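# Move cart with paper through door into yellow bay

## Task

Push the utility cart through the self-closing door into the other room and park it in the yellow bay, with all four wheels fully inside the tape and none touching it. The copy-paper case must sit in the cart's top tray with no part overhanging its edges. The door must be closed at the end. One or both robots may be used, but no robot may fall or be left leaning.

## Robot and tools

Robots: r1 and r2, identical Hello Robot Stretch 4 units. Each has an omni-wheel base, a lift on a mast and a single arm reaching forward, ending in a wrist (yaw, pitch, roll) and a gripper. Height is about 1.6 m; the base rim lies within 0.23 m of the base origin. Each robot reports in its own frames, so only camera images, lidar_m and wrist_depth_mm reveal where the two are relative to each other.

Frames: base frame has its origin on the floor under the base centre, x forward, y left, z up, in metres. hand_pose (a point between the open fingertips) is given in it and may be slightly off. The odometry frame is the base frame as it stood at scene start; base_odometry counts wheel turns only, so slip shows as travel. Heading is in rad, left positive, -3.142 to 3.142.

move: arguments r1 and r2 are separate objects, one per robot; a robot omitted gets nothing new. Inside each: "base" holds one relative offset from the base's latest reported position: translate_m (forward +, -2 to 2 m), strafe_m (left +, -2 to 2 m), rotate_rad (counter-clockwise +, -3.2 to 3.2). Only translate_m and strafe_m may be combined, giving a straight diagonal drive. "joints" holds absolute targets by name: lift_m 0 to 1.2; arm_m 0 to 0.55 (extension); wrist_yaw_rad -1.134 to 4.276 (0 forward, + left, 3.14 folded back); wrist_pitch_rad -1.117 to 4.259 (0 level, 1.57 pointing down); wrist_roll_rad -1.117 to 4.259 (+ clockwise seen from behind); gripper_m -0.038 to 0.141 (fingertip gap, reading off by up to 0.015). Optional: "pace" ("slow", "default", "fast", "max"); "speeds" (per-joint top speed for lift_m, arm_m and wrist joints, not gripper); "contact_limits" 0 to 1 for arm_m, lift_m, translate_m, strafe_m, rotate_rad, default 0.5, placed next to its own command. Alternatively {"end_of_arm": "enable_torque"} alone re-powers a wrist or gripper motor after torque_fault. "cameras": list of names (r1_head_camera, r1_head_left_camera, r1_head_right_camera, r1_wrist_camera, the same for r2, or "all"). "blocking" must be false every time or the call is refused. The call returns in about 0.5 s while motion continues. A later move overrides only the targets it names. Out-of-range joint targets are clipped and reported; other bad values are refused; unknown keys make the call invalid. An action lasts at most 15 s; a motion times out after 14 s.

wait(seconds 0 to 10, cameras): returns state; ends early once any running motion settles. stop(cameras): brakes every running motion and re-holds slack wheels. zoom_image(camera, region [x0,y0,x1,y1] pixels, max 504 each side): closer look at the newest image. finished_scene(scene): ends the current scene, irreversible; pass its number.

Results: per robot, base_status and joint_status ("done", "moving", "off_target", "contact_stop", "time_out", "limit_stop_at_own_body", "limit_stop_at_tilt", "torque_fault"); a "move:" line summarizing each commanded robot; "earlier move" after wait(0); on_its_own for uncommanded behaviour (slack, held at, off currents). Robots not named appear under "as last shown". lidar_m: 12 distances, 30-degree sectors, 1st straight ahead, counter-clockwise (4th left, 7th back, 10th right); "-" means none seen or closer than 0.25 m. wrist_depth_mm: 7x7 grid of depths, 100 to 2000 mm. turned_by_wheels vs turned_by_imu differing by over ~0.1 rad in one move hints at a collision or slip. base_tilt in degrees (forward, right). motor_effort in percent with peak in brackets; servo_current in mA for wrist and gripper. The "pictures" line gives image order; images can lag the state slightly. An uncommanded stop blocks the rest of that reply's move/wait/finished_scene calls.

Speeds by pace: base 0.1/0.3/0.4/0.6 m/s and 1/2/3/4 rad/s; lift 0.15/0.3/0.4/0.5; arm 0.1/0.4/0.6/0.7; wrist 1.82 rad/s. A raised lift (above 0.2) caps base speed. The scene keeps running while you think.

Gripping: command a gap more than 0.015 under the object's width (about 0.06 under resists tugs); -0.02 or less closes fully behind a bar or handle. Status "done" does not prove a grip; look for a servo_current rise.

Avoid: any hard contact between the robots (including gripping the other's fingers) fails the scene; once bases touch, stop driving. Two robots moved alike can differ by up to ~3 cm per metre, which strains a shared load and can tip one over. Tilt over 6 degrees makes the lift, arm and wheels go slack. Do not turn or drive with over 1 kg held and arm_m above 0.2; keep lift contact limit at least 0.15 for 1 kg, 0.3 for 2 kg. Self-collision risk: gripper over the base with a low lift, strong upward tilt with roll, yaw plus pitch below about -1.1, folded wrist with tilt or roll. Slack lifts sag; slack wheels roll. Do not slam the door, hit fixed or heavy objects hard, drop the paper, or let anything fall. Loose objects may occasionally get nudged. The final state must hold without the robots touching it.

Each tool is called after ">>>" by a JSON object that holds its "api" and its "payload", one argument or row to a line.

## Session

>>> {"api": "move", "payload": {
  "blocking": false
}}

Scene clock: 0.00 s.
r1.base_odometry: x=+0.000 y=+0.000 heading=+0.000
r1.turned_by_wheels: +0.000
r1.turned_by_imu: +0.000
r1.base_tilt: forward=-1.6 right=+1.3
r1.lidar_m: 0.96 1.73 2.02 2.40 3.92 1.60 0.85 0.77 0.78 0.89 0.77 0.78
r1.base_status: not commanded
r1.joint_positions: lift_m=+0.124 arm_m=+0.000 wrist_yaw_rad=+3.194 wrist_pitch_rad=+0.002 wrist_roll_rad=+0.000 gripper_m=+0.056
r1.joint_status: not commanded
r1.measured_speeds: all 0
r1.motor_effort: lift_m=+19 arm_m=-4 wheel_0=-2 wheel_1=+1 wheel_2=+0
r1.servo_current: wrist_yaw_rad=59 wrist_pitch_rad=46 wrist_roll_rad=46 gripper_m=39
r1.hand_pose: x=-0.1216 y=+0.0722 z=+0.3019 quat_wxyz=(-0.026, -0.001, +0.000, +1.000) (m; r1's base frame)
r1.wrist_depth_mm: - 135 - - - - - / - 123 135 - - - - / - 121 191 - - - - / 110 136 194 - - - - / 137 - - - 1618 - - / 226 - 190 1098 188 1160 1118 / 224 163 750 798 768 768 759
r2.base_odometry: x=+0.000 y=+0.000 heading=+0.000
r2.turned_by_wheels: +0.000
r2.turned_by_imu: +0.000
r2.base_tilt: forward=-0.6 right=+0.1
r2.lidar_m: 1.29 1.32 1.58 2.33 2.36 2.78 1.41 1.41 2.77 2.39 2.42 1.48
r2.base_status: not commanded
r2.joint_positions: lift_m=+0.200 arm_m=+0.000 wrist_yaw_rad=+3.211 wrist_pitch_rad=+0.001 wrist_roll_rad=+0.000 gripper_m=+0.056
r2.joint_status: not commanded
r2.measured_speeds: all 0
r2.motor_effort: lift_m=+18 arm_m=-4 wheel_0=-1 wheel_1=+1 wheel_2=+1
r2.servo_current: wrist_yaw_rad=46 wrist_pitch_rad=39 wrist_roll_rad=52 gripper_m=52
r2.hand_pose: x=-0.1229 y=+0.0671 z=+0.3779 quat_wxyz=(-0.035, -0.001, +0.000, +0.999) (m; r2's base frame)
r2.wrist_depth_mm: - - 137 - - - - / - - 137 - - - - / - 109 138 - - - - / - 140 175 - - - - / 214 - - - - - - / 213 1281 196 1255 190 1336 1182 / 208 243 866 - - 854 878
pictures: r1_head_camera, r1_head_left_camera, r1_head_right_camera, r1_wrist_camera, r2_head_camera, r2_head_left_camera, r2_head_right_camera, r2_wrist_camera
Images, in order (width x height): r1_head_camera 420x560, r1_head_left_camera 420x672, r1_head_right_camera 420x672, r1_wrist_camera 616x392, r2_head_camera 420x560, r2_head_left_camera 420x672, r2_head_right_camera 420x672, r2_wrist_camera 616x392.

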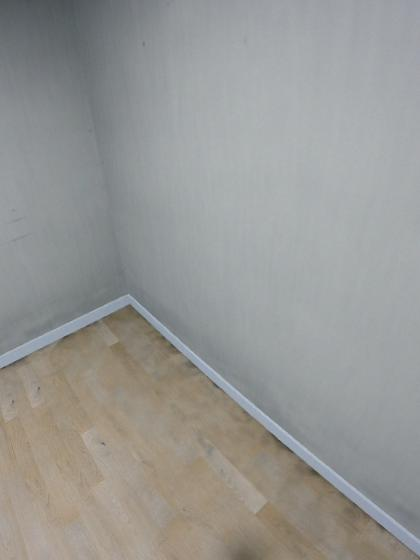

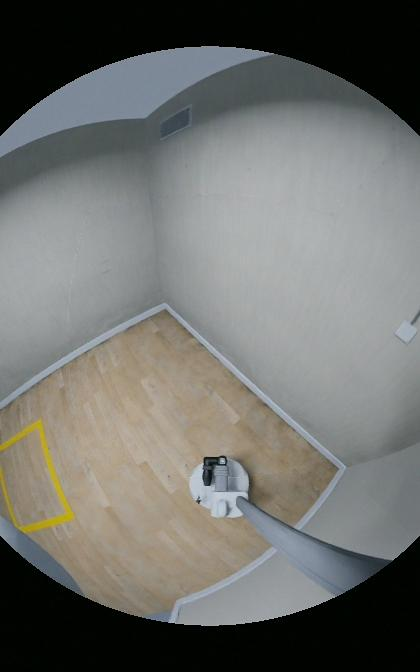

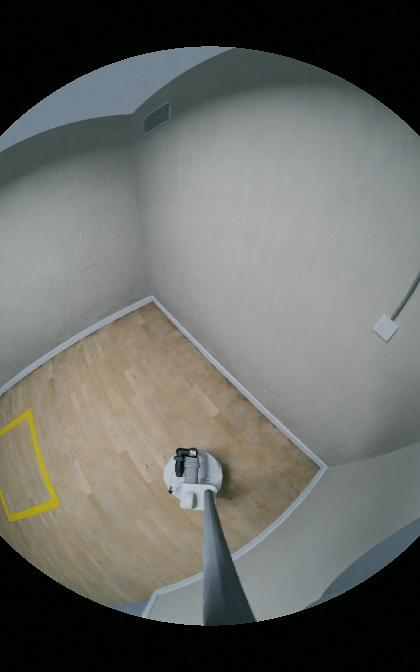

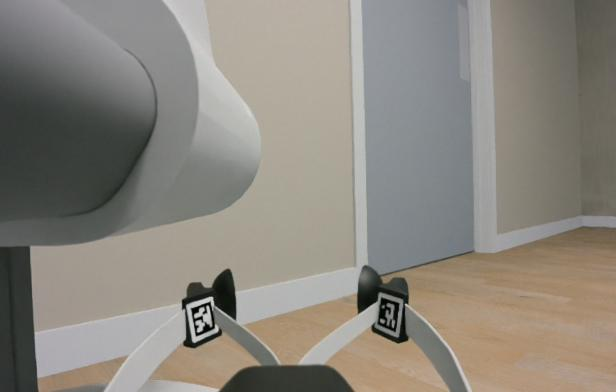

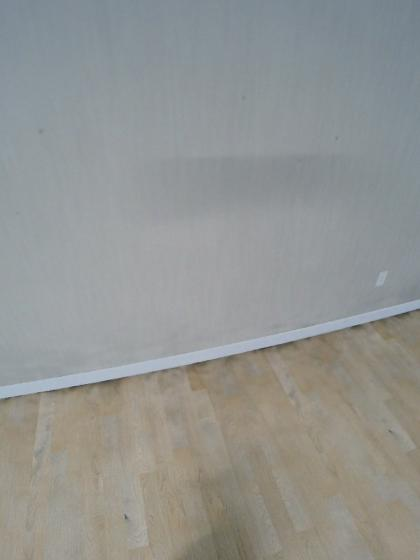

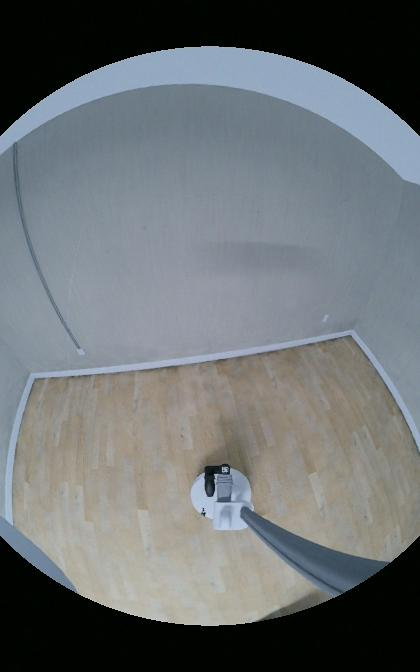

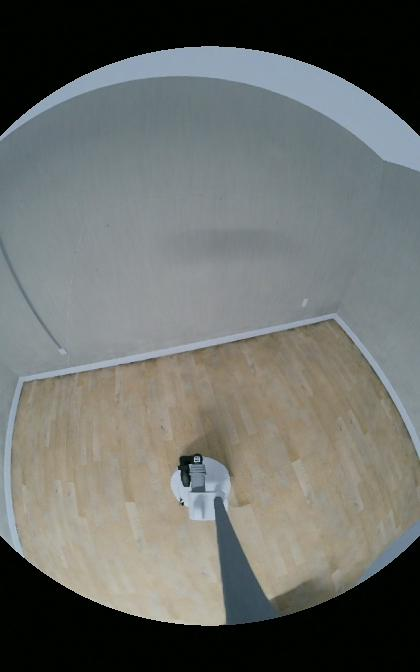

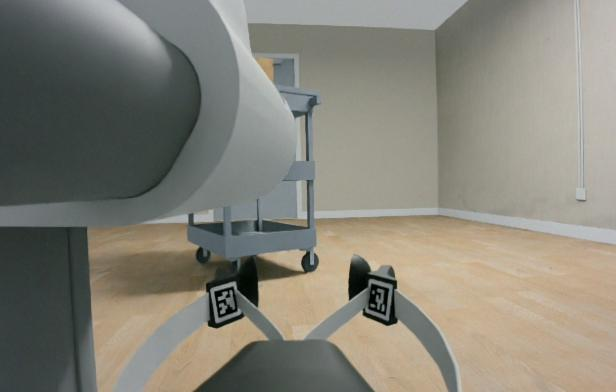

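>>> {"api": "move", "payload": {
  "blocking": false,
  "r1": {"base":{"rotate_rad":2.3},"pace":"fast"},
  "r2": {"base":{"rotate_rad":3.1},"joints":{"lift_m":0.75,"gripper_m":0.14,"wrist_yaw_rad":0},"pace":"fast"}
}}

>>> {"api": "wait", "payload": {
  "seconds": 3
}}

>>> {"api": "wait", "payload": {
  "seconds": 2,
  "cameras": ["r1_head_camera","r1_head_left_camera","r2_head_camera","r2_head_left_camera","r2_wrist_camera"]
}}

Scene clock: 36.97 s.
move: r1 moving; r2 moving
r1.base_odometry: x=+0.000 y=+0.000 heading=+0.379
r1.turned_by_wheels: +0.379
r1.turned_by_imu: +0.380
r1.base_tilt: forward=-1.6 right=+1.3
r1.lidar_m: 1.35 2.02 2.22 3.48 2.07 0.95 0.78 0.74 0.86 0.79 0.72 0.87
r1.base_status: rotate_rad moving
r1.joint_positions: lift_m=+0.124 arm_m=+0.000 wrist_yaw_rad=+3.194 wrist_pitch_rad=+0.002 wrist_roll_rad=+0.000 gripper_m=+0.056
r1.joint_status: not commanded
r1.measured_speeds: translate_m=+0.001 strafe_m=-0.001 rotate_rad=+1.461 lift_m=+0.000 arm_m=+0.000 wrist_yaw_rad=+0.000 wrist_pitch_rad=+0.000 wrist_roll_rad=+0.000
r1.motor_effort: lift_m=+19(20) arm_m=-4(4) wheel_0=-9(11) wheel_1=-8(9) wheel_2=-8(9)
r1.servo_current: wrist_yaw_rad=46(59) wrist_pitch_rad=39(52) wrist_roll_rad=33(65) gripper_m=39(46)
r1.hand_pose: x=-0.1216 y=+0.0722 z=+0.3019 quat_wxyz=(-0.026, -0.001, +0.000, +1.000) (m; r1's base frame)
r1.wrist_depth_mm: - 135 - - - - - / - 123 135 - - 1205 - / - 121 192 - - 1229 - / 110 136 195 - - 1205 - / 137 - - - - 1205 - / 216 - 190 - 188 1118 1138 / 224 152 759 798 778 750 759
r2.base_odometry: x=+0.000 y=+0.000 heading=+0.379
r2.turned_by_wheels: +0.379
r2.turned_by_imu: +0.368
r2.base_tilt: forward=-0.7 right=+0.0
r2.lidar_m: 1.30 1.44 2.25 2.32 2.57 1.55 1.43 3.02 2.43 2.39 1.66 1.33
r2.base_status: rotate_rad moving
r2.joint_positions: lift_m=+0.263 arm_m=+0.000 wrist_yaw_rad=+2.599 wrist_pitch_rad=+0.001 wrist_roll_rad=+0.000 gripper_m=+0.075
r2.joint_status: lift_m moving; wrist_yaw_rad moving; gripper_m moving
r2.measured_speeds: translate_m=-0.001 strafe_m=+0.001 rotate_rad=+1.462 lift_m=+0.244 arm_m=+0.000 wrist_yaw_rad=-1.743 wrist_pitch_rad=+0.000 wrist_roll_rad=+0.000
r2.motor_effort: lift_m=+24(25) arm_m=-4(4) wheel_0=-5(11) wheel_1=-11(11) wheel_2=-13(13)
r2.servo_current: wrist_yaw_rad=124(124) wrist_pitch_rad=46(46) wrist_roll_rad=52(65) gripper_m=98(98)
r2.hand_pose: x=-0.0310 y=+0.2237 z=+0.4410 quat_wxyz=(+0.268, -0.001, +0.000, +0.963) (m; r2's base frame)
r2.wrist_depth_mm: - - - - - - - / - 1708 - - - - - / 271 - - - - - - / - - - - - - - / - - - - - - - / 1499 1430 190 1499 189 1537 1336 / 1060 976 1060 - 1042 960 976
pictures: none

Scene clock: 38.53 s.
earlier move: r1 done; r2 moving
r1.base_odometry: x=+0.000 y=+0.000 heading=+2.300
r1.turned_by_wheels: +1.920
r1.turned_by_imu: +1.932
r1.base_tilt: forward=-1.6 right=+1.3
r1.lidar_m: 3.30 1.10 0.82 0.75 0.79 0.80 0.77 0.80 1.12 2.00 2.08 2.84
r1.base_status: done
r1.joint_positions: lift_m=+0.124 arm_m=+0.000 wrist_yaw_rad=+3.194 wrist_pitch_rad=+0.002 wrist_roll_rad=+0.000 gripper_m=+0.056
r1.joint_status: not commanded
r1.measured_speeds: all 0
r1.motor_effort: lift_m=+20(20) arm_m=-4(4) wheel_0=-1(11) wheel_1=-1(10) wheel_2=+0(10)
r1.servo_current: wrist_yaw_rad=65(65) wrist_pitch_rad=39(52) wrist_roll_rad=59(65) gripper_m=39(52)
r1.hand_pose: x=-0.1216 y=+0.0722 z=+0.3019 quat_wxyz=(-0.026, -0.001, +0.000, +1.000) (m; r1's base frame)
r1.wrist_depth_mm: - 135 - - - - - / - 123 135 - - - - / - 121 191 - - - - / 110 136 196 - - - - / 137 - - - - - - / 216 - 190 - 189 - - / 225 750 741 143 741 759 759
r2.base_odometry: x=+0.000 y=+0.000 heading=+3.100
r2.turned_by_wheels: +2.721
r2.turned_by_imu: +2.650
r2.base_tilt: forward=-0.7 right=+0.0
r2.lidar_m: 1.47 1.41 2.84 2.39 2.40 1.56 1.33 1.30 1.49 2.33 2.33 2.70
r2.base_status: rotate_rad moving
r2.joint_positions: lift_m=+0.747 arm_m=+0.000 wrist_yaw_rad=+0.005 wrist_pitch_rad=+0.001 wrist_roll_rad=+0.000 gripper_m=+0.140
r2.joint_status: lift_m moving; wrist_yaw_rad moving; the others done
r2.measured_speeds: translate_m=+0.000 strafe_m=+0.000 rotate_rad=+0.000 lift_m=+0.061 arm_m=+0.000 wrist_yaw_rad=-0.140 wrist_pitch_rad=+0.000 wrist_roll_rad=+0.000
r2.motor_effort: lift_m=+21(26) arm_m=-4(4) wheel_0=-4(12) wheel_1=-1(12) wheel_2=-2(17)
r2.servo_current: wrist_yaw_rad=72(130) wrist_pitch_rad=39(46) wrist_roll_rad=46(65) gripper_m=46(104)
r2.hand_pose: x=+0.4598 y=-0.0858 z=+0.9249 quat_wxyz=(+1.000, +0.000, +0.001, +0.003) (m; r2's base frame)
r2.wrist_depth_mm: - - - - - - - / - - - - - - - / - - - - - - - / - 1464 - - - - - / - 1618 - - - - - / - 220 196 - - - - / - 1808 1863 - - 1921 1863
wait: 1.57 of 3 s (r1 has come to rest)
pictures: none

Scene clock: 38.93 s.
earlier move: r2 done
r1.base_odometry: x=+0.000 y=+0.000 heading=+2.300
r1.turned_by_wheels: +0.000
r1.turned_by_imu: +0.000
r1.base_tilt: forward=-1.6 right=+1.2
r1.lidar_m: 3.31 1.13 0.77 0.75 0.79 0.83 0.77 0.80 1.13 2.01 2.11 2.84
r1.base_status: done
r1.joint_positions: lift_m=+0.124 arm_m=+0.000 wrist_yaw_rad=+3.194 wrist_pitch_rad=+0.002 wrist_roll_rad=+0.000 gripper_m=+0.056
r1.joint_status: not commanded
r1.measured_speeds: all 0
r1.motor_effort: lift_m=+20(20) arm_m=-4(4) wheel_0=-2(11) wheel_1=-1(10) wheel_2=+0(10)
r1.servo_current: wrist_yaw_rad=59(65) wrist_pitch_rad=33(52) wrist_roll_rad=52(65) gripper_m=46(52)
r1.hand_pose: x=-0.1216 y=+0.0722 z=+0.3019 quat_wxyz=(-0.026, -0.001, +0.000, +1.000) (m; r1's base frame)
r1.wrist_depth_mm: - 135 - - - - - / - 123 135 - - - - / - 121 191 - - - - / 110 135 195 - - - - / 137 - - - - - - / 216 - 190 - 187 - - / 225 750 759 142 750 768 759
r2.base_odometry: x=+0.000 y=+0.000 heading=+3.100
r2.turned_by_wheels: +0.000
r2.turned_by_imu: +0.000
r2.base_tilt: forward=-0.7 right=+0.1
r2.lidar_m: 1.45 1.40 2.84 2.38 2.38 1.55 1.31 1.30 1.52 2.33 2.35 2.68
r2.base_status: done
r2.joint_positions: lift_m=+0.750 arm_m=+0.000 wrist_yaw_rad=+0.003 wrist_pitch_rad=+0.001 wrist_roll_rad=+0.000 gripper_m=+0.140
r2.joint_status: all done
r2.measured_speeds: all 0
r2.motor_effort: lift_m=+21(26) arm_m=-4(4) wheel_0=-2(12) wheel_1=+0(12) wheel_2=-2(17)
r2.servo_current: wrist_yaw_rad=46(130) wrist_pitch_rad=39(46) wrist_roll_rad=46(65) gripper_m=46(104)
r2.hand_pose: x=+0.4596 y=-0.0866 z=+0.9276 quat_wxyz=(+1.000, +0.000, +0.001, +0.001) (m; r2's base frame)
r2.wrist_depth_mm: - - - - - - - / - - - - - - - / - - - - - - - / - 1464 - - - - - / - - - - - - - / - 1336 196 - - - - / - 1756 1863 - - 1921 1983
wait: 0.40 of 2 s (r2 has come to rest)
pictures: r1_head_camera, r1_head_left_camera, r2_head_camera, r2_head_left_camera, r2_wrist_camera
Images, in order (width x height): r1_head_camera 420x560, r1_head_left_camera 420x672, r2_head_camera 420x560, r2_head_left_camera 420x672, r2_wrist_camera 616x392.

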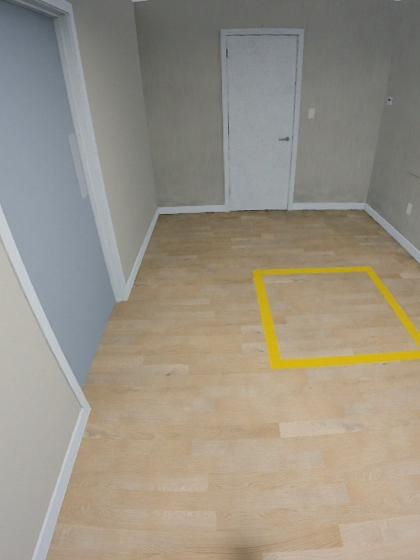

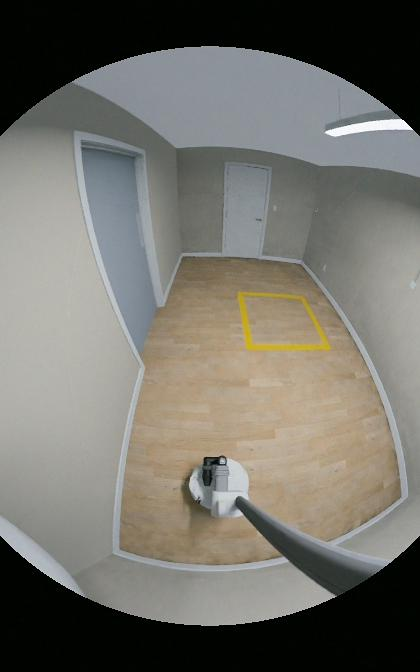

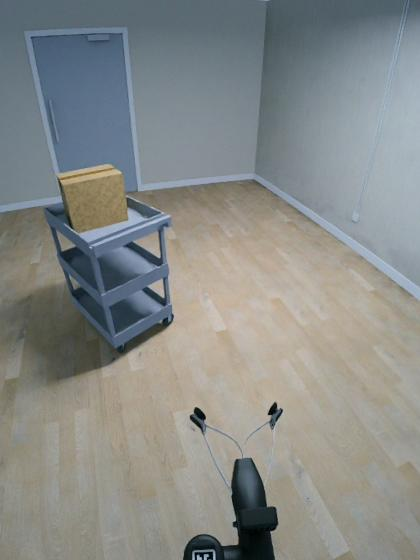

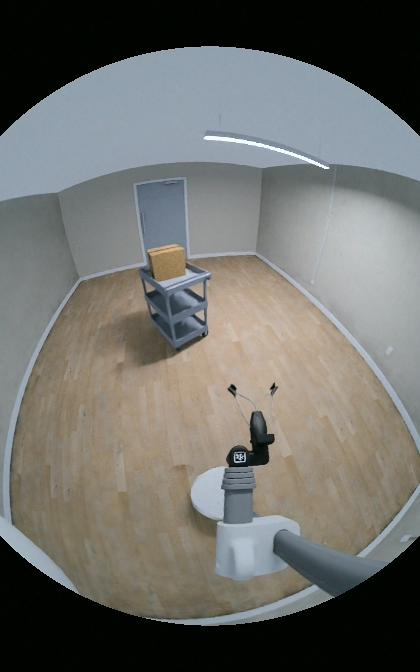

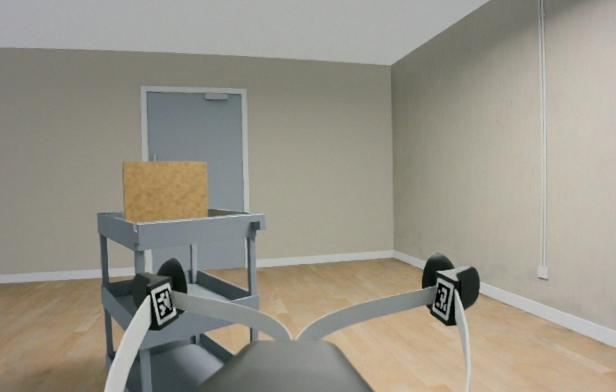

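>>> {"api": "zoom_image", "payload": {
  "camera": "r2_head_camera",
  "region": [20, 140, 200, 370]
}}

>>> {"api": "zoom_image", "payload": {
  "camera": "r2_wrist_camera",
  "region": [60, 130, 320, 392]
}}

Scaled by 2.191 from the camera's 420x560 image, which has a finer 1200x1600 frame.

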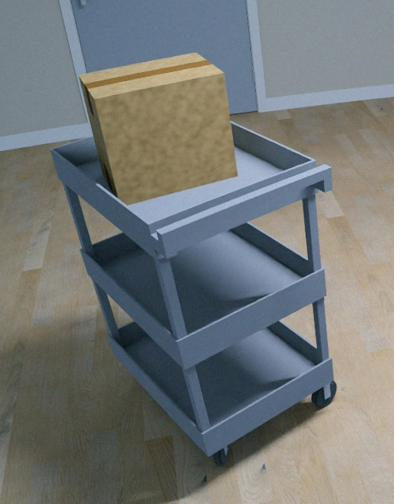

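Scaled by 1.924.

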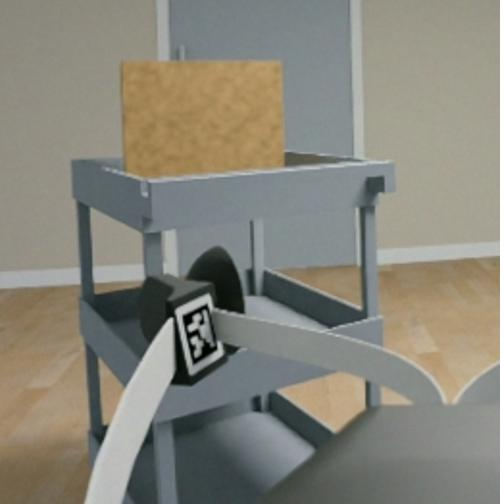

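>>> {"api": "move", "payload": {
  "blocking": false,
  "r1": {"base":{"translate_m":1.86},"pace":"max"},
  "r2": {"base":{"rotate_rad":0.86},"joints":{"lift_m":0.66,"wrist_roll_rad":1.57},"pace":"fast"}
}}

>>> {"api": "wait", "payload": {
  "seconds": 2.5
}}

>>> {"api": "move", "payload": {
  "blocking": false,
  "r2": {"base":{"translate_m":0.5,"strafe_m":-0.8},"pace":"fast"}
}}

>>> {"api": "wait", "payload": {
  "seconds": 3.5
}}

>>> {"api": "wait", "payload": {
  "seconds": 3
}}

>>> {"api": "move", "payload": {
  "blocking": false,
  "r1": {"base":{"rotate_rad":1.57},"joints":{"lift_m":0.5},"pace":"fast"}
}}

>>> {"api": "wait", "payload": {
  "seconds": 3,
  "cameras": ["r1_head_camera","r1_head_left_camera","r2_head_camera","r2_wrist_camera"]
}}

Scene clock: 78.87 s.
move: r1 moving; r2 moving
r1.base_odometry: x=-0.042 y=+0.047 heading=+2.300
r1.turned_by_wheels: +0.000
r1.turned_by_imu: +0.000
r1.base_tilt: forward=-1.6 right=+1.3
r1.lidar_m: 3.33 1.11 0.81 0.73 0.77 0.87 0.82 0.87 1.19 2.00 2.08 2.85
r1.base_status: translate_m moving
r1.joint_positions: lift_m=+0.124 arm_m=+0.000 wrist_yaw_rad=+3.194 wrist_pitch_rad=+0.002 wrist_roll_rad=+0.000 gripper_m=+0.056
r1.joint_status: not commanded
r1.measured_speeds: translate_m=+0.245 strafe_m=+0.000 rotate_rad=+0.006 lift_m=+0.000 arm_m=+0.000 wrist_yaw_rad=+0.000 wrist_pitch_rad=+0.000 wrist_roll_rad=+0.000
r1.motor_effort: lift_m=+19(20) arm_m=-4(4) wheel_0=+8(9) wheel_1=+8(10) wheel_2=-12(14)
r1.servo_current: wrist_yaw_rad=52(59) wrist_pitch_rad=39(46) wrist_roll_rad=52(65) gripper_m=46(46)
r1.hand_pose: x=-0.1216 y=+0.0722 z=+0.3019 quat_wxyz=(-0.026, -0.001, +0.000, +1.000) (m; r1's base frame)
r1.wrist_depth_mm: - 133 133 - - - - / - 112 133 - - - - / - 115 136 - - - - / - 134 187 - - - - / 206 - - - - - - / 213 - 190 - 188 - - / 220 750 750 788 778 768 759
r2.base_odometry: x=+0.000 y=+0.000 heading=-2.887
r2.turned_by_wheels: +0.297
r2.turned_by_imu: +0.289
r2.base_tilt: forward=-0.7 right=+0.1
r2.lidar_m: 1.39 3.42 2.50 2.37 1.86 1.37 1.30 1.37 1.87 2.33 2.43 3.33
r2.base_status: rotate_rad moving
r2.joint_positions: lift_m=+0.690 arm_m=+0.000 wrist_yaw_rad=+0.003 wrist_pitch_rad=+0.001 wrist_roll_rad=+0.641 gripper_m=+0.140
r2.joint_status: lift_m moving; wrist_roll_rad moving
r2.measured_speeds: translate_m=+0.001 strafe_m=+0.000 rotate_rad=+1.142 lift_m=-0.182 arm_m=+0.000 wrist_yaw_rad=+0.000 wrist_pitch_rad=+0.000 wrist_roll_rad=+1.820
r2.motor_effort: lift_m=+9(20) arm_m=-4(4) wheel_0=-11(12) wheel_1=-9(11) wheel_2=-12(12)
r2.servo_current: wrist_yaw_rad=46(52) wrist_pitch_rad=39(46) wrist_roll_rad=78(111) gripper_m=46(52)
r2.hand_pose: x=+0.4596 y=-0.0867 z=+0.8680 quat_wxyz=(+0.949, +0.315, +0.001, +0.001) (m; r2's base frame)
r2.wrist_depth_mm: - - - - - - - / - - - - - - - / - - - - - - - / - - - 1537 - - - / - - - - - - 1708 / - - - 165 211 1397 1397 / - - - - - 1397 1138
pictures: none

Scene clock: 79.87 s.
earlier move: r1 moving; r2 done
r1.base_odometry: x=-0.361 y=+0.404 heading=+2.300
r1.turned_by_wheels: +0.000
r1.turned_by_imu: -0.001
r1.base_tilt: forward=-1.6 right=+1.3
r1.lidar_m: 3.34 1.24 0.81 0.76 0.78 1.10 1.30 1.38 1.88 2.00 2.07 2.81
r1.base_status: translate_m moving
r1.joint_positions: lift_m=+0.124 arm_m=+0.000 wrist_yaw_rad=+3.194 wrist_pitch_rad=+0.002 wrist_roll_rad=+0.000 gripper_m=+0.056
r1.joint_status: not commanded
r1.measured_speeds: translate_m=+0.600 strafe_m=+0.000 rotate_rad=-0.001 lift_m=+0.000 arm_m=+0.000 wrist_yaw_rad=+0.000 wrist_pitch_rad=+0.000 wrist_roll_rad=+0.000
r1.motor_effort: lift_m=+19(20) arm_m=-4(4) wheel_0=+4(11) wheel_1=+4(10) wheel_2=-8(15)
r1.servo_current: wrist_yaw_rad=46(78) wrist_pitch_rad=46(46) wrist_roll_rad=46(72) gripper_m=39(46)
r1.hand_pose: x=-0.1216 y=+0.0722 z=+0.3019 quat_wxyz=(-0.026, -0.001, +0.000, +1.000) (m; r1's base frame)
r1.wrist_depth_mm: - 133 133 - - - - / - 111 133 - - - - / - 115 136 - - - - / - 134 187 - - - - / 206 - - - - - - / 220 1205 191 1182 188 1138 1025 / 220 750 750 788 768 759 750
r2.base_odometry: x=+0.000 y=+0.000 heading=-2.324
r2.turned_by_wheels: +0.562
r2.turned_by_imu: +0.548
r2.base_tilt: forward=-0.7 right=+0.1
r2.lidar_m: 3.30 2.47 2.37 1.81 1.36 1.30 1.39 2.00 2.33 2.47 3.44 1.38
r2.base_status: done
r2.joint_positions: lift_m=+0.660 arm_m=+0.000 wrist_yaw_rad=+0.003 wrist_pitch_rad=+0.001 wrist_roll_rad=+1.568 gripper_m=+0.140
r2.joint_status: all done
r2.measured_speeds: all 0
r2.motor_effort: lift_m=+14(20) arm_m=-4(4) wheel_0=-3(12) wheel_1=-4(11) wheel_2=-5(13)
r2.servo_current: wrist_yaw_rad=46(52) wrist_pitch_rad=46(46) wrist_roll_rad=52(111) gripper_m=52(52)
r2.hand_pose: x=+0.4596 y=-0.0867 z=+0.8382 quat_wxyz=(+0.708, +0.706, +0.001, +0.001) (m; r2's base frame)
r2.wrist_depth_mm: - - - - - 1576 1160 / - - - - - 1661 1160 / - - - - - 1661 1182 / - - - - - 1661 1160 / - - - - - 1576 1182 / - - - - - 1397 1182 / - - - - - 1808 1138
wait: 1.00 of 2.5 s (r2 has come to rest)
pictures: none

Scene clock: 80.37 s.
earlier move: r1 moving
move: r2 moving
r1.base_odometry: x=-0.561 y=+0.628 heading=+2.300
r1.turned_by_wheels: +0.000
r1.turned_by_imu: +0.000
r1.base_tilt: forward=-1.6 right=+1.3
r1.lidar_m: 3.09 1.25 0.82 0.77 0.80 1.11 1.61 1.68 2.11 2.00 2.08 2.80
r1.base_status: translate_m moving
r1.joint_positions: lift_m=+0.124 arm_m=+0.000 wrist_yaw_rad=+3.194 wrist_pitch_rad=+0.002 wrist_roll_rad=+0.000 gripper_m=+0.056
r1.joint_status: not commanded
r1.measured_speeds: translate_m=+0.601 strafe_m=+0.000 rotate_rad=-0.002 lift_m=+0.000 arm_m=+0.000 wrist_yaw_rad=+0.000 wrist_pitch_rad=+0.000 wrist_roll_rad=+0.000
r1.motor_effort: lift_m=+20(20) arm_m=-4(4) wheel_0=+5(7) wheel_1=+5(7) wheel_2=-7(8)
r1.servo_current: wrist_yaw_rad=65(65) wrist_pitch_rad=46(52) wrist_roll_rad=59(65) gripper_m=39(46)
r1.hand_pose: x=-0.1216 y=+0.0722 z=+0.3019 quat_wxyz=(-0.026, -0.001, +0.000, +1.000) (m; r1's base frame)
r1.wrist_depth_mm: - 133 133 - - - - / - 111 133 - - - - / - 115 136 - - - - / - 134 188 - - - - / 205 1756 - - - - - / 220 1205 194 1205 187 1138 991 / 219 759 759 798 778 759 759
r2.base_odometry: x=-0.048 y=+0.009 heading=-2.325
r2.turned_by_wheels: -0.001
r2.turned_by_imu: +0.000
r2.base_tilt: forward=-0.7 right=+0.1
r2.lidar_m: 3.32 2.48 2.40 1.89 1.40 1.34 1.42 2.03 2.31 2.43 3.46 1.34
r2.base_status: translate_m moving; strafe_m moving
r2.joint_positions: lift_m=+0.660 arm_m=+0.000 wrist_yaw_rad=+0.003 wrist_pitch_rad=+0.001 wrist_roll_rad=+1.568 gripper_m=+0.140
r2.joint_status: not commanded
r2.measured_speeds: translate_m=+0.099 strafe_m=-0.159 rotate_rad=+0.002 lift_m=+0.000 arm_m=+0.000 wrist_yaw_rad=+0.000 wrist_pitch_rad=+0.000 wrist_roll_rad=+0.000
r2.motor_effort: lift_m=+14(14) arm_m=-4(4) wheel_0=+17(17) wheel_1=-10(10) wheel_2=-11(12)
r2.servo_current: wrist_yaw_rad=46(52) wrist_pitch_rad=39(46) wrist_roll_rad=46(59) gripper_m=59(59)
r2.hand_pose: x=+0.4596 y=-0.0867 z=+0.8382 quat_wxyz=(+0.708, +0.706, +0.001, +0.001) (m; r2's base frame)
r2.wrist_depth_mm: - - - - - 1430 1138 / - - - - - 1661 1138 / - - - - - 1708 1160 / - - - - - 1708 1160 / - - - - - 1618 1160 / - - - - - 1397 1182 / - - - - - 1863 1160
pictures: none

Scene clock: 83.03 s.
earlier move: r1 done; r2 moving
r1.base_odometry: x=-1.239 y=+1.387 heading=+2.300
r1.turned_by_wheels: +0.000
r1.turned_by_imu: +0.001
r1.base_tilt: forward=-1.5 right=+1.3
r1.lidar_m: 2.04 1.16 0.84 0.85 0.92 1.11 2.63 2.74 2.09 1.97 2.04 2.16
r1.base_status: done
r1.joint_positions: lift_m=+0.124 arm_m=+0.000 wrist_yaw_rad=+3.194 wrist_pitch_rad=+0.002 wrist_roll_rad=+0.000 gripper_m=+0.056
r1.joint_status: not commanded
r1.measured_speeds: all 0
r1.motor_effort: lift_m=+20(20) arm_m=-4(4) wheel_0=+1(7) wheel_1=-1(8) wheel_2=+0(8)
r1.servo_current: wrist_yaw_rad=46(78) wrist_pitch_rad=46(52) wrist_roll_rad=52(65) gripper_m=46(52)
r1.hand_pose: x=-0.1216 y=+0.0722 z=+0.3019 quat_wxyz=(-0.026, -0.001, +0.000, +1.000) (m; r1's base frame)
r1.wrist_depth_mm: - 135 - - - - - / - 123 146 - - - - / - 121 191 - - - - / 110 136 206 - - - - / 215 - - - - 1576 - / 991 1205 194 1182 188 1160 1008 / 759 750 759 798 778 759 759
r2.base_odometry: x=-0.916 y=+0.181 heading=-2.325
r2.turned_by_wheels: +0.000
r2.turned_by_imu: +0.001
r2.base_tilt: forward=-0.7 right=+0.0
r2.lidar_m: 0.68 2.89 2.77 2.95 2.22 2.15 2.28 2.00 1.94 2.02 2.89 0.71
r2.base_status: translate_m moving; strafe_m moving
r2.joint_positions: lift_m=+0.660 arm_m=+0.000 wrist_yaw_rad=+0.003 wrist_pitch_rad=+0.001 wrist_roll_rad=+1.568 gripper_m=+0.140
r2.joint_status: not commanded
r2.measured_speeds: translate_m=+0.050 strafe_m=-0.079 rotate_rad=+0.004 lift_m=+0.000 arm_m=+0.000 wrist_yaw_rad=+0.000 wrist_pitch_rad=+0.000 wrist_roll_rad=+0.000
r2.motor_effort: lift_m=+14(15) arm_m=-4(5) wheel_0=+3(17) wheel_1=-3(10) wheel_2=-2(12)
r2.servo_current: wrist_yaw_rad=39(59) wrist_pitch_rad=39(46) wrist_roll_rad=46(59) gripper_m=52(59)
r2.hand_pose: x=+0.4596 y=-0.0867 z=+0.8382 quat_wxyz=(+0.708, +0.706, +0.001, +0.001) (m; r2's base frame)
r2.wrist_depth_mm: - - - 492 - 1537 492 / - - - 492 - 668 496 / - - 723 504 - 508 504 / - - 741 517 - 517 521 / - - 788 525 - 525 525 / - - - 477 549 535 554 / - - - - - 1756 1160
wait: 2.67 of 3.5 s (r1 has come to rest)
pictures: none

Scene clock: 83.57 s.
earlier move: r2 done
r1.base_odometry: x=-1.239 y=+1.387 heading=+2.300
r1.turned_by_wheels: +0.000
r1.turned_by_imu: +0.000
r1.base_tilt: forward=-1.6 right=+1.2
r1.lidar_m: 2.07 1.17 0.80 0.87 0.90 1.10 2.64 2.74 2.09 1.97 2.05 2.15
r1.base_status: done
r1.joint_positions: lift_m=+0.124 arm_m=+0.000 wrist_yaw_rad=+3.194 wrist_pitch_rad=+0.002 wrist_roll_rad=+0.000 gripper_m=+0.056
r1.joint_status: not commanded
r1.measured_speeds: all 0
r1.motor_effort: lift_m=+20(20) arm_m=-4(4) wheel_0=+1(7) wheel_1=-1(8) wheel_2=+1(8)
r1.servo_current: wrist_yaw_rad=52(78) wrist_pitch_rad=39(52) wrist_roll_rad=65(65) gripper_m=39(52)
r1.hand_pose: x=-0.1216 y=+0.0722 z=+0.3019 quat_wxyz=(-0.026, -0.001, +0.000, +1.000) (m; r1's base frame)
r1.wrist_depth_mm: - 135 - - - - - / - 124 146 - - - - / - 121 193 - - - - / 110 135 206 - - - - / 217 - - - - 1576 - / 1008 1205 193 1182 187 1138 1008 / 741 759 750 788 778 759 750
r2.base_odometry: x=-0.925 y=+0.183 heading=-2.325
r2.turned_by_wheels: +0.000
r2.turned_by_imu: +0.000
r2.base_tilt: forward=-0.7 right=+0.0
r2.lidar_m: 0.67 2.88 2.80 2.96 2.24 2.17 2.28 1.98 1.93 2.05 2.88 0.68
r2.base_status: done
r2.joint_positions: lift_m=+0.660 arm_m=+0.000 wrist_yaw_rad=+0.003 wrist_pitch_rad=+0.001 wrist_roll_rad=+1.568 gripper_m=+0.140
r2.joint_status: not commanded
r2.measured_speeds: all 0
r2.motor_effort: lift_m=+14(15) arm_m=-4(5) wheel_0=-1(17) wheel_1=-2(10) wheel_2=-4(12)
r2.servo_current: wrist_yaw_rad=52(59) wrist_pitch_rad=46(46) wrist_roll_rad=46(59) gripper_m=46(59)
r2.hand_pose: x=+0.4596 y=-0.0867 z=+0.8382 quat_wxyz=(+0.708, +0.706, +0.001, +0.001) (m; r2's base frame)
r2.wrist_depth_mm: - - - 484 - 1537 1025 / - - - 492 - 634 492 / - - 699 496 - - 500 / - - 741 508 - 512 508 / - - 778 521 - 525 525 / - - - 466 554 530 535 / - - - - - 1708 1118
wait: 0.53 of 3 s (r2 has come to rest)
pictures: none

Scene clock: 84.07 s.
move: r1 moving
r1.base_odometry: x=-1.239 y=+1.387 heading=+2.679
r1.turned_by_wheels: +0.379
r1.turned_by_imu: +0.380
r1.base_tilt: forward=-1.6 right=+1.2
r1.lidar_m: 1.41 0.87 0.81 0.88 1.11 1.95 2.66 2.21 1.99 2.02 2.27 2.06
r1.base_status: rotate_rad moving
r1.joint_positions: lift_m=+0.187 arm_m=+0.000 wrist_yaw_rad=+3.194 wrist_pitch_rad=+0.002 wrist_roll_rad=+0.000 gripper_m=+0.056
r1.joint_status: lift_m moving
r1.measured_speeds: translate_m=+0.000 strafe_m=-0.001 rotate_rad=+1.463 lift_m=+0.244 arm_m=+0.000 wrist_yaw_rad=+0.000 wrist_pitch_rad=+0.000 wrist_roll_rad=+0.000
r1.motor_effort: lift_m=+26(26) arm_m=-4(4) wheel_0=-9(10) wheel_1=-6(9) wheel_2=-9(9)
r1.servo_current: wrist_yaw_rad=59(59) wrist_pitch_rad=46(52) wrist_roll_rad=46(65) gripper_m=46(46)
r1.hand_pose: x=-0.1216 y=+0.0722 z=+0.3649 quat_wxyz=(-0.026, -0.001, +0.000, +1.000) (m; r1's base frame)
r1.wrist_depth_mm: - 135 - - - - - / - 123 146 - - - - / - 121 191 - - - - / 112 135 207 - - - - / 217 - - - - - - / 1182 1397 192 1397 186 1336 1255 / 866 866 866 153 904 878 931
r2: as last shown
r2.base_tilt: forward=-0.6 right=+0.1
r2.lidar_m: 0.67 2.88 2.79 2.95 2.20 2.15 2.27 2.01 1.92 2.01 2.89 0.69
r2.motor_effort: lift_m=+14(14) arm_m=-4(4) wheel_0=-1(1) wheel_1=-3(3) wheel_2=-4(4)
r2.servo_current: wrist_yaw_rad=46(52) wrist_pitch_rad=33(46) wrist_roll_rad=52(52) gripper_m=52(52)
r2.wrist_depth_mm: - - - 484 - 1576 1042 / - - - 492 - 640 488 / - - 707 496 - - 500 / - - 732 504 - 512 508 / - - 768 517 - 521 521 / - - - 469 544 530 539 / - - - - - 1708 1118
pictures: none

Scene clock: 85.60 s.
earlier move: r1 done
r1.base_odometry: x=-1.239 y=+1.387 heading=-2.413
r1.turned_by_wheels: +1.191
r1.turned_by_imu: +1.198
r1.base_tilt: forward=-1.6 right=+1.3
r1.lidar_m: 0.85 0.90 1.12 2.63 2.73 2.09 1.97 2.08 2.19 2.07 1.16 0.82
r1.base_status: done
r1.joint_positions: lift_m=+0.500 arm_m=+0.000 wrist_yaw_rad=+3.194 wrist_pitch_rad=+0.002 wrist_roll_rad=+0.000 gripper_m=+0.056
r1.joint_status: all done
r1.measured_speeds: all 0
r1.motor_effort: lift_m=+24(28) arm_m=-4(4) wheel_0=-1(11) wheel_1=+0(11) wheel_2=+0(10)
r1.servo_current: wrist_yaw_rad=46(65) wrist_pitch_rad=33(52) wrist_roll_rad=46(65) gripper_m=39(46)
r1.hand_pose: x=-0.1216 y=+0.0722 z=+0.6772 quat_wxyz=(-0.026, -0.001, +0.000, +1.000) (m; r1's base frame)
r1.wrist_depth_mm: - 135 - - - - - / - 121 144 - - - - / - 120 188 - - - - / 110 135 203 - - - - / 216 - - - - - - / - - 194 - 187 - - / 1537 1499 1537 153 1576 1464 1618
r2.base_odometry: x=-0.925 y=+0.183 heading=-2.325
r2.turned_by_wheels: +0.000
r2.turned_by_imu: +0.000
r2.base_tilt: forward=-0.7 right=+0.1
r2.lidar_m: 0.67 2.90 2.78 2.97 2.23 2.16 2.29 1.99 1.92 2.04 2.85 0.70
r2.base_status: not commanded
r2.joint_positions: lift_m=+0.660 arm_m=+0.000 wrist_yaw_rad=+0.003 wrist_pitch_rad=+0.001 wrist_roll_rad=+1.568 gripper_m=+0.140
r2.joint_status: not commanded
r2.measured_speeds: all 0
r2.motor_effort: lift_m=+14(14) arm_m=-4(4) wheel_0=+0(1) wheel_1=-3(3) wheel_2=-4(4)
r2.servo_current: wrist_yaw_rad=46(65) wrist_pitch_rad=33(52) wrist_roll_rad=52(59) gripper_m=46(59)
r2.hand_pose: x=+0.4596 y=-0.0867 z=+0.8382 quat_wxyz=(+0.708, +0.706, +0.001, +0.001) (m; r2's base frame)
r2.wrist_depth_mm: - - - 484 - 1537 1025 / - - - 492 - 634 492 / - - 707 500 - - 504 / - - 732 508 - 512 512 / - - 788 521 - 521 525 / - - - 462 549 525 539 / - - - - - 1756 1138
wait: 1.53 of 3 s (r1 has come to rest)
pictures: r1_head_camera, r1_head_left_camera, r2_head_camera, r2_wrist_camera
Images, in order (width x height): r1_head_camera 420x560, r1_head_left_camera 420x672, r2_head_camera 420x560, r2_wrist_camera 616x392.

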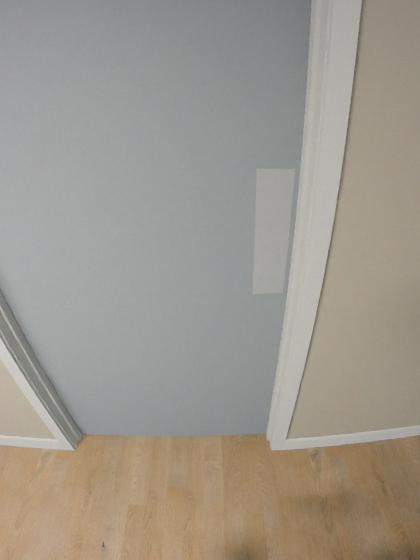

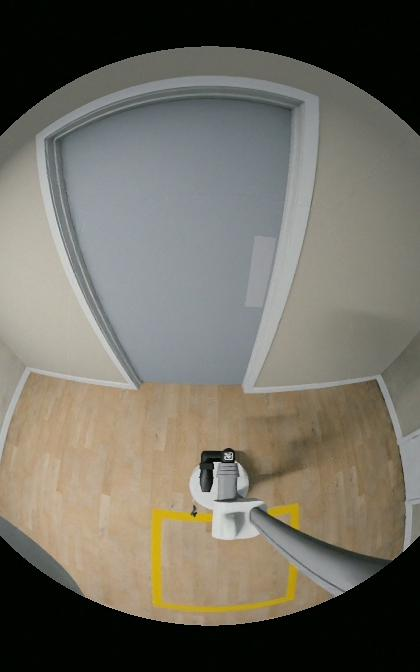

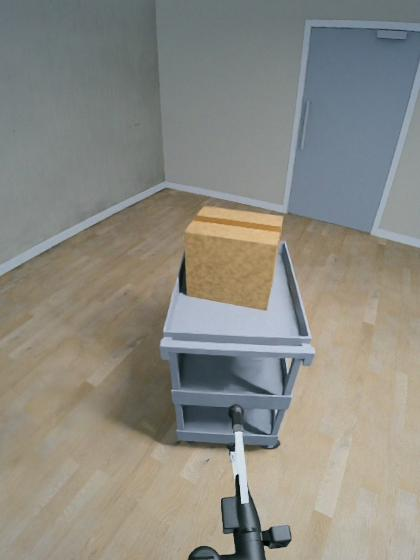

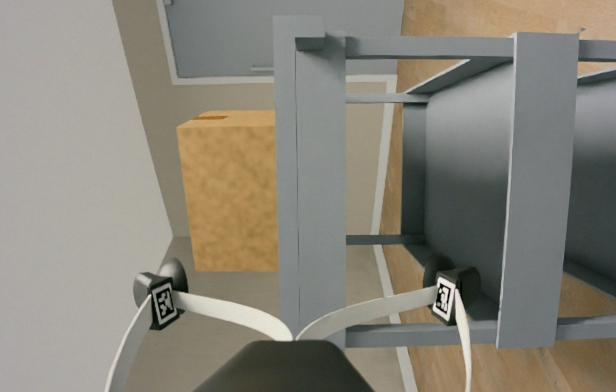

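>>> {"api": "move", "payload": {
  "blocking": false,
  "r1": {"base":{"translate_m":0.95,"strafe_m":0.06},"contact_limits":{"translate_m":0.8}},
  "r2": {"joints":{"arm_m":0.285},"speeds":{"arm_m":0.25},"contact_limits":{"arm_m":0.1}}
}}

>>> {"api": "wait", "payload": {
  "seconds": 2.5
}}

>>> {"api": "move", "payload": {
  "blocking": false,
  "r2": {"joints":{"gripper_m":0.0}}
}}

>>> {"api": "wait", "payload": {
  "seconds": 2.5,
  "cameras": ["r1_head_left_camera","r2_head_camera","r2_wrist_camera"]
}}

Scene clock: 96.87 s.
move: r1 moving; r2 moving
r1.base_odometry: x=-1.261 y=+1.365 heading=-2.413
r1.turned_by_wheels: +0.000
r1.turned_by_imu: +0.000
r1.base_tilt: forward=-1.6 right=+1.3
r1.lidar_m: 0.84 0.86 1.08 2.63 2.70 2.12 2.00 2.11 2.22 2.09 1.11 0.80
r1.base_status: translate_m moving; strafe_m moving
r1.joint_positions: lift_m=+0.500 arm_m=+0.000 wrist_yaw_rad=+3.194 wrist_pitch_rad=+0.002 wrist_roll_rad=+0.000 gripper_m=+0.056
r1.joint_status: not commanded
r1.measured_speeds: translate_m=+0.122 strafe_m=+0.009 rotate_rad=-0.002 lift_m=+0.000 arm_m=+0.000 wrist_yaw_rad=+0.000 wrist_pitch_rad=+0.000 wrist_roll_rad=+0.000
r1.motor_effort: lift_m=+24(24) arm_m=-4(4) wheel_0=+5(7) wheel_1=+6(7) wheel_2=-8(9)
r1.servo_current: wrist_yaw_rad=39(59) wrist_pitch_rad=46(52) wrist_roll_rad=33(59) gripper_m=33(46)
r1.contact_limits: translate_m 0.8
r1.hand_pose: x=-0.1216 y=+0.0722 z=+0.6772 quat_wxyz=(-0.026, -0.001, +0.000, +1.000) (m; r1's base frame)
r1.wrist_depth_mm: - 135 - - - - - / - 119 142 - - - - / - 126 164 - - - - / 109 135 208 - - - - / 216 - - - - - - / - - 193 - 187 - - / 1576 1576 1464 153 1576 1499 1576
r2.base_odometry: x=-0.925 y=+0.183 heading=-2.325
r2.turned_by_wheels: +0.000
r2.turned_by_imu: +0.000
r2.base_tilt: forward=-0.6 right=+0.1
r2.lidar_m: 0.66 2.91 2.78 2.97 2.22 2.18 2.27 2.00 1.93 2.04 2.85 0.71
r2.base_status: not commanded
r2.joint_positions: lift_m=+0.660 arm_m=+0.051 wrist_yaw_rad=+0.003 wrist_pitch_rad=+0.001 wrist_roll_rad=+1.568 gripper_m=+0.140
r2.joint_status: arm_m moving
r2.measured_speeds: translate_m=+0.000 strafe_m=+0.000 rotate_rad=+0.000 lift_m=+0.000 arm_m=+0.195 wrist_yaw_rad=+0.000 wrist_pitch_rad=+0.000 wrist_roll_rad=+0.001
r2.motor_effort: lift_m=+14(14) arm_m=+6(10) wheel_0=+0(1) wheel_1=-3(3) wheel_2=-4(4)
r2.servo_current: wrist_yaw_rad=52(52) wrist_pitch_rad=39(46) wrist_roll_rad=39(59) gripper_m=46(59)
r2.contact_limits: arm_m 0.1
r2.hand_pose: x=+0.5101 y=-0.0867 z=+0.8382 quat_wxyz=(+0.708, +0.706, +0.001, +0.001) (m; r2's base frame)
r2.wrist_depth_mm: - - - 382 - 1499 439 / - - - 442 - 741 445 / - - 661 455 - - 455 / - - 699 459 - - 462 / - - 723 473 - - 473 / - - - 415 - 203 484 / - - - - 512 1430 500
pictures: none

Scene clock: 98.40 s.
earlier move: r1 moving; r2 done
r1.base_odometry: x=-1.543 y=+1.080 heading=-2.413
r1.turned_by_wheels: +0.000
r1.turned_by_imu: +0.000
r1.base_tilt: forward=-1.6 right=+1.2
r1.lidar_m: 0.44 0.46 0.62 1.35 2.71 2.52 2.41 2.51 2.22 1.69 0.57 0.43
r1.base_status: translate_m moving; strafe_m moving
r1.joint_positions: lift_m=+0.500 arm_m=+0.000 wrist_yaw_rad=+3.194 wrist_pitch_rad=+0.002 wrist_roll_rad=+0.000 gripper_m=+0.056
r1.joint_status: not commanded
r1.measured_speeds: translate_m=+0.299 strafe_m=+0.018 rotate_rad=-0.001 lift_m=+0.000 arm_m=+0.000 wrist_yaw_rad=+0.000 wrist_pitch_rad=+0.000 wrist_roll_rad=+0.000
r1.motor_effort: lift_m=+24(24) arm_m=-4(4) wheel_0=+4(7) wheel_1=+5(9) wheel_2=-6(10)
r1.servo_current: wrist_yaw_rad=46(59) wrist_pitch_rad=39(52) wrist_roll_rad=59(65) gripper_m=46(46)
r1.contact_limits: translate_m 0.8
r1.hand_pose: x=-0.1216 y=+0.0722 z=+0.6772 quat_wxyz=(-0.026, -0.001, +0.000, +1.000) (m; r1's base frame)
r1.wrist_depth_mm: - 135 - - - - - / - 122 135 - - - - / - 125 159 - - - - / 108 135 212 - - - - / 213 - - - - - - / - - 193 - 187 - - / 1537 1576 1537 143 1499 1537 1618
r2.base_odometry: x=-0.925 y=+0.183 heading=-2.325
r2.turned_by_wheels: +0.000
r2.turned_by_imu: +0.000
r2.base_tilt: forward=-0.7 right=+0.1
r2.lidar_m: 0.66 2.90 2.77 2.95 2.21 2.17 2.28 2.01 1.93 2.04 2.87 0.68
r2.base_status: not commanded
r2.joint_positions: lift_m=+0.660 arm_m=+0.285 wrist_yaw_rad=+0.003 wrist_pitch_rad=+0.001 wrist_roll_rad=+1.568 gripper_m=+0.140
r2.joint_status: all done
r2.measured_speeds: all 0
r2.motor_effort: lift_m=+14(14) arm_m=+8(14) wheel_0=-1(1) wheel_1=-3(3) wheel_2=-4(4)
r2.servo_current: wrist_yaw_rad=46(59) wrist_pitch_rad=46(46) wrist_roll_rad=46(59) gripper_m=46(59)
r2.contact_limits: arm_m 0.1
r2.hand_pose: x=+0.7443 y=-0.0867 z=+0.8382 quat_wxyz=(+0.708, +0.706, +0.001, +0.001) (m; r2's base frame)
r2.wrist_depth_mm: - - - 213 214 1618 - / - - 410 217 219 798 - / - 430 164 223 223 809 - / - 455 442 226 229 - - / - 477 462 230 231 - - / - - 173 235 212 205 - / - - - - - 1756 462
wait: 1.53 of 2.5 s (r2 has come to rest)
pictures: none

Scene clock: 98.90 s.
earlier move: r1 moving
move: r2 moving
r1.base_odometry: x=-1.648 y=+0.973 heading=-2.413
r1.turned_by_wheels: +0.000
r1.turned_by_imu: +0.000
r1.base_tilt: forward=-1.6 right=+1.2
r1.lidar_m: 0.29 0.31 0.43 0.83 2.67 2.71 2.57 2.65 2.21 1.05 0.33 0.32
r1.base_status: translate_m moving; strafe_m moving
r1.joint_positions: lift_m=+0.500 arm_m=+0.000 wrist_yaw_rad=+3.194 wrist_pitch_rad=+0.002 wrist_roll_rad=+0.000 gripper_m=+0.056
r1.joint_status: not commanded
r1.measured_speeds: translate_m=+0.298 strafe_m=+0.017 rotate_rad=-0.002 lift_m=+0.000 arm_m=+0.000 wrist_yaw_rad=+0.000 wrist_pitch_rad=+0.000 wrist_roll_rad=+0.000
r1.motor_effort: lift_m=+24(24) arm_m=-4(4) wheel_0=+6(6) wheel_1=+4(7) wheel_2=-5(6)
r1.servo_current: wrist_yaw_rad=46(65) wrist_pitch_rad=39(46) wrist_roll_rad=39(59) gripper_m=39(46)
r1.contact_limits: translate_m 0.8
r1.hand_pose: x=-0.1216 y=+0.0722 z=+0.6772 quat_wxyz=(-0.026, -0.001, +0.000, +1.000) (m; r1's base frame)
r1.wrist_depth_mm: - 135 - - - - - / - 122 134 - - - - / - 125 159 - - - - / 108 135 211 - - - - / 213 - - - - - - / - - 194 - 188 - - / 1499 1537 1537 153 1499 1430 1618
r2.base_odometry: x=-0.925 y=+0.183 heading=-2.325
r2.turned_by_wheels: +0.000
r2.turned_by_imu: +0.000
r2.base_tilt: forward=-0.6 right=+0.0
r2.lidar_m: 0.69 2.91 2.76 2.94 2.22 2.16 2.28 1.98 1.94 2.03 2.87 0.70
r2.base_status: not commanded
r2.joint_positions: lift_m=+0.660 arm_m=+0.285 wrist_yaw_rad=+0.003 wrist_pitch_rad=+0.001 wrist_roll_rad=+1.568 gripper_m=+0.128
r2.joint_status: gripper_m moving
r2.measured_speeds: all 0
r2.motor_effort: lift_m=+14(14) arm_m=+8(8) wheel_0=+0(1) wheel_1=-3(3) wheel_2=-4(4)
r2.servo_current: wrist_yaw_rad=52(52) wrist_pitch_rad=46(46) wrist_roll_rad=39(59) gripper_m=111(111)
r2.contact_limits: arm_m 0.1
r2.hand_pose: x=+0.7443 y=-0.0867 z=+0.8382 quat_wxyz=(+0.708, +0.706, +0.001, +0.001) (m; r2's base frame)
r2.wrist_depth_mm: - - - 213 214 1618 - / - - 413 217 219 798 - / - 430 164 222 224 798 - / - 452 445 227 229 - - / - 484 224 230 231 - - / - - 173 235 213 525 - / - - - - - 1708 459
pictures: none

Scene clock: 100.73 s.
earlier move: r1 moving; r2 done
r1.base_odometry: x=-1.908 y=+0.710 heading=-2.412
r1.turned_by_wheels: +0.001
r1.turned_by_imu: +0.022
r1.base_tilt: forward=-1.6 right=+1.3
r1.lidar_m: 0.25 - 0.25 0.35 2.69 3.05 2.94 3.03 0.27 0.25 2.21 0.27
r1.base_status: translate_m moving; strafe_m moving
r1.joint_positions: lift_m=+0.500 arm_m=+0.000 wrist_yaw_rad=+3.202 wrist_pitch_rad=+0.002 wrist_roll_rad=+0.000 gripper_m=+0.056
r1.joint_status: not commanded
r1.measured_speeds: translate_m=+0.005 strafe_m=+0.000 rotate_rad=+0.000 lift_m=+0.000 arm_m=+0.000 wrist_yaw_rad=+0.000 wrist_pitch_rad=+0.000 wrist_roll_rad=+0.000
r1.motor_effort: lift_m=+19(24) arm_m=+5(6) wheel_0=+11(22) wheel_1=+11(20) wheel_2=-6(22)
r1.servo_current: wrist_yaw_rad=59(65) wrist_pitch_rad=46(52) wrist_roll_rad=39(65) gripper_m=46(46)
r1.contact_limits: translate_m 0.8
r1.hand_pose: x=-0.1224 y=+0.0698 z=+0.6775 quat_wxyz=(-0.030, -0.001, +0.000, +1.000) (m; r1's base frame)
r1.wrist_depth_mm: - 132 131 - - - - / - - 132 - - - - / - 113 132 - - - - / - 133 184 - - - - / 200 - - - - - - / 208 - 194 - 187 - - / 213 1537 1537 153 1576 1499 1618
r2.base_odometry: x=-0.925 y=+0.183 heading=-2.325
r2.turned_by_wheels: +0.000
r2.turned_by_imu: +0.001
r2.base_tilt: forward=-0.7 right=+0.1
r2.lidar_m: 0.70 2.92 2.78 2.97 2.22 2.15 2.26 2.00 1.92 2.05 2.90 0.69
r2.base_status: not commanded
r2.joint_positions: lift_m=+0.660 arm_m=+0.285 wrist_yaw_rad=+0.000 wrist_pitch_rad=-0.005 wrist_roll_rad=+1.568 gripper_m=+0.001
r2.joint_status: all done
r2.measured_speeds: all 0
r2.motor_effort: lift_m=+14(15) arm_m=+8(8) wheel_0=+2(2) wheel_1=-1(3) wheel_2=-4(4)
r2.servo_current: wrist_yaw_rad=46(52) wrist_pitch_rad=46(46) wrist_roll_rad=59(59) gripper_m=85(397)
r2.contact_limits: arm_m 0.1
r2.hand_pose: x=+0.7441 y=-0.0873 z=+0.8399 quat_wxyz=(+0.708, +0.706, -0.002, +0.002) (m; r2's base frame)
r2.wrist_depth_mm: - - - 161 214 1756 - / - - 530 164 219 750 - / - 449 433 223 223 809 - / - - 455 227 226 820 - / - - 477 218 232 831 - / - - 184 177 183 - - / - - - - 239 1576 492
wait: 1.83 of 2.5 s (r2 has come to rest)
pictures: r1_head_left_camera, r2_head_camera, r2_wrist_camera
Images, in order (width x height): r1_head_left_camera 420x672, r2_head_camera 420x560, r2_wrist_camera 616x392.

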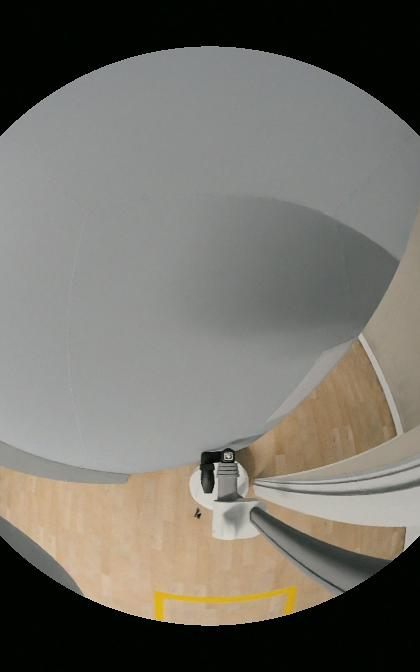

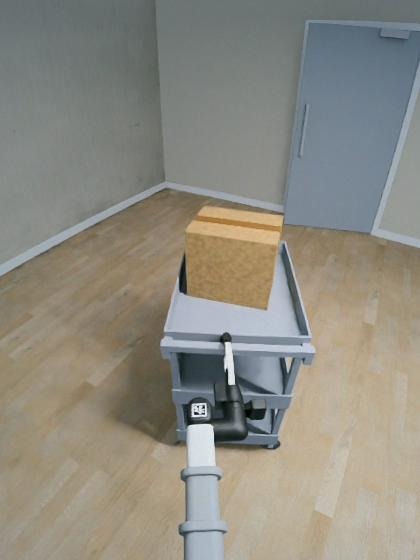

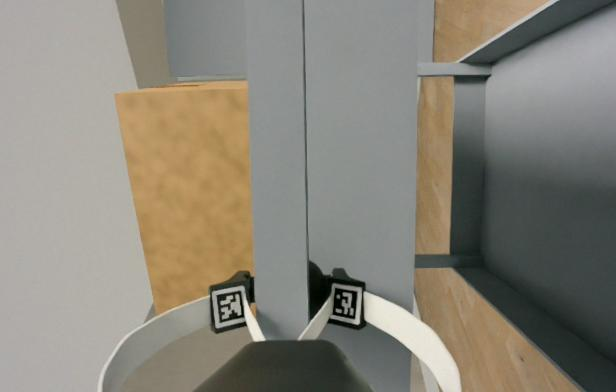

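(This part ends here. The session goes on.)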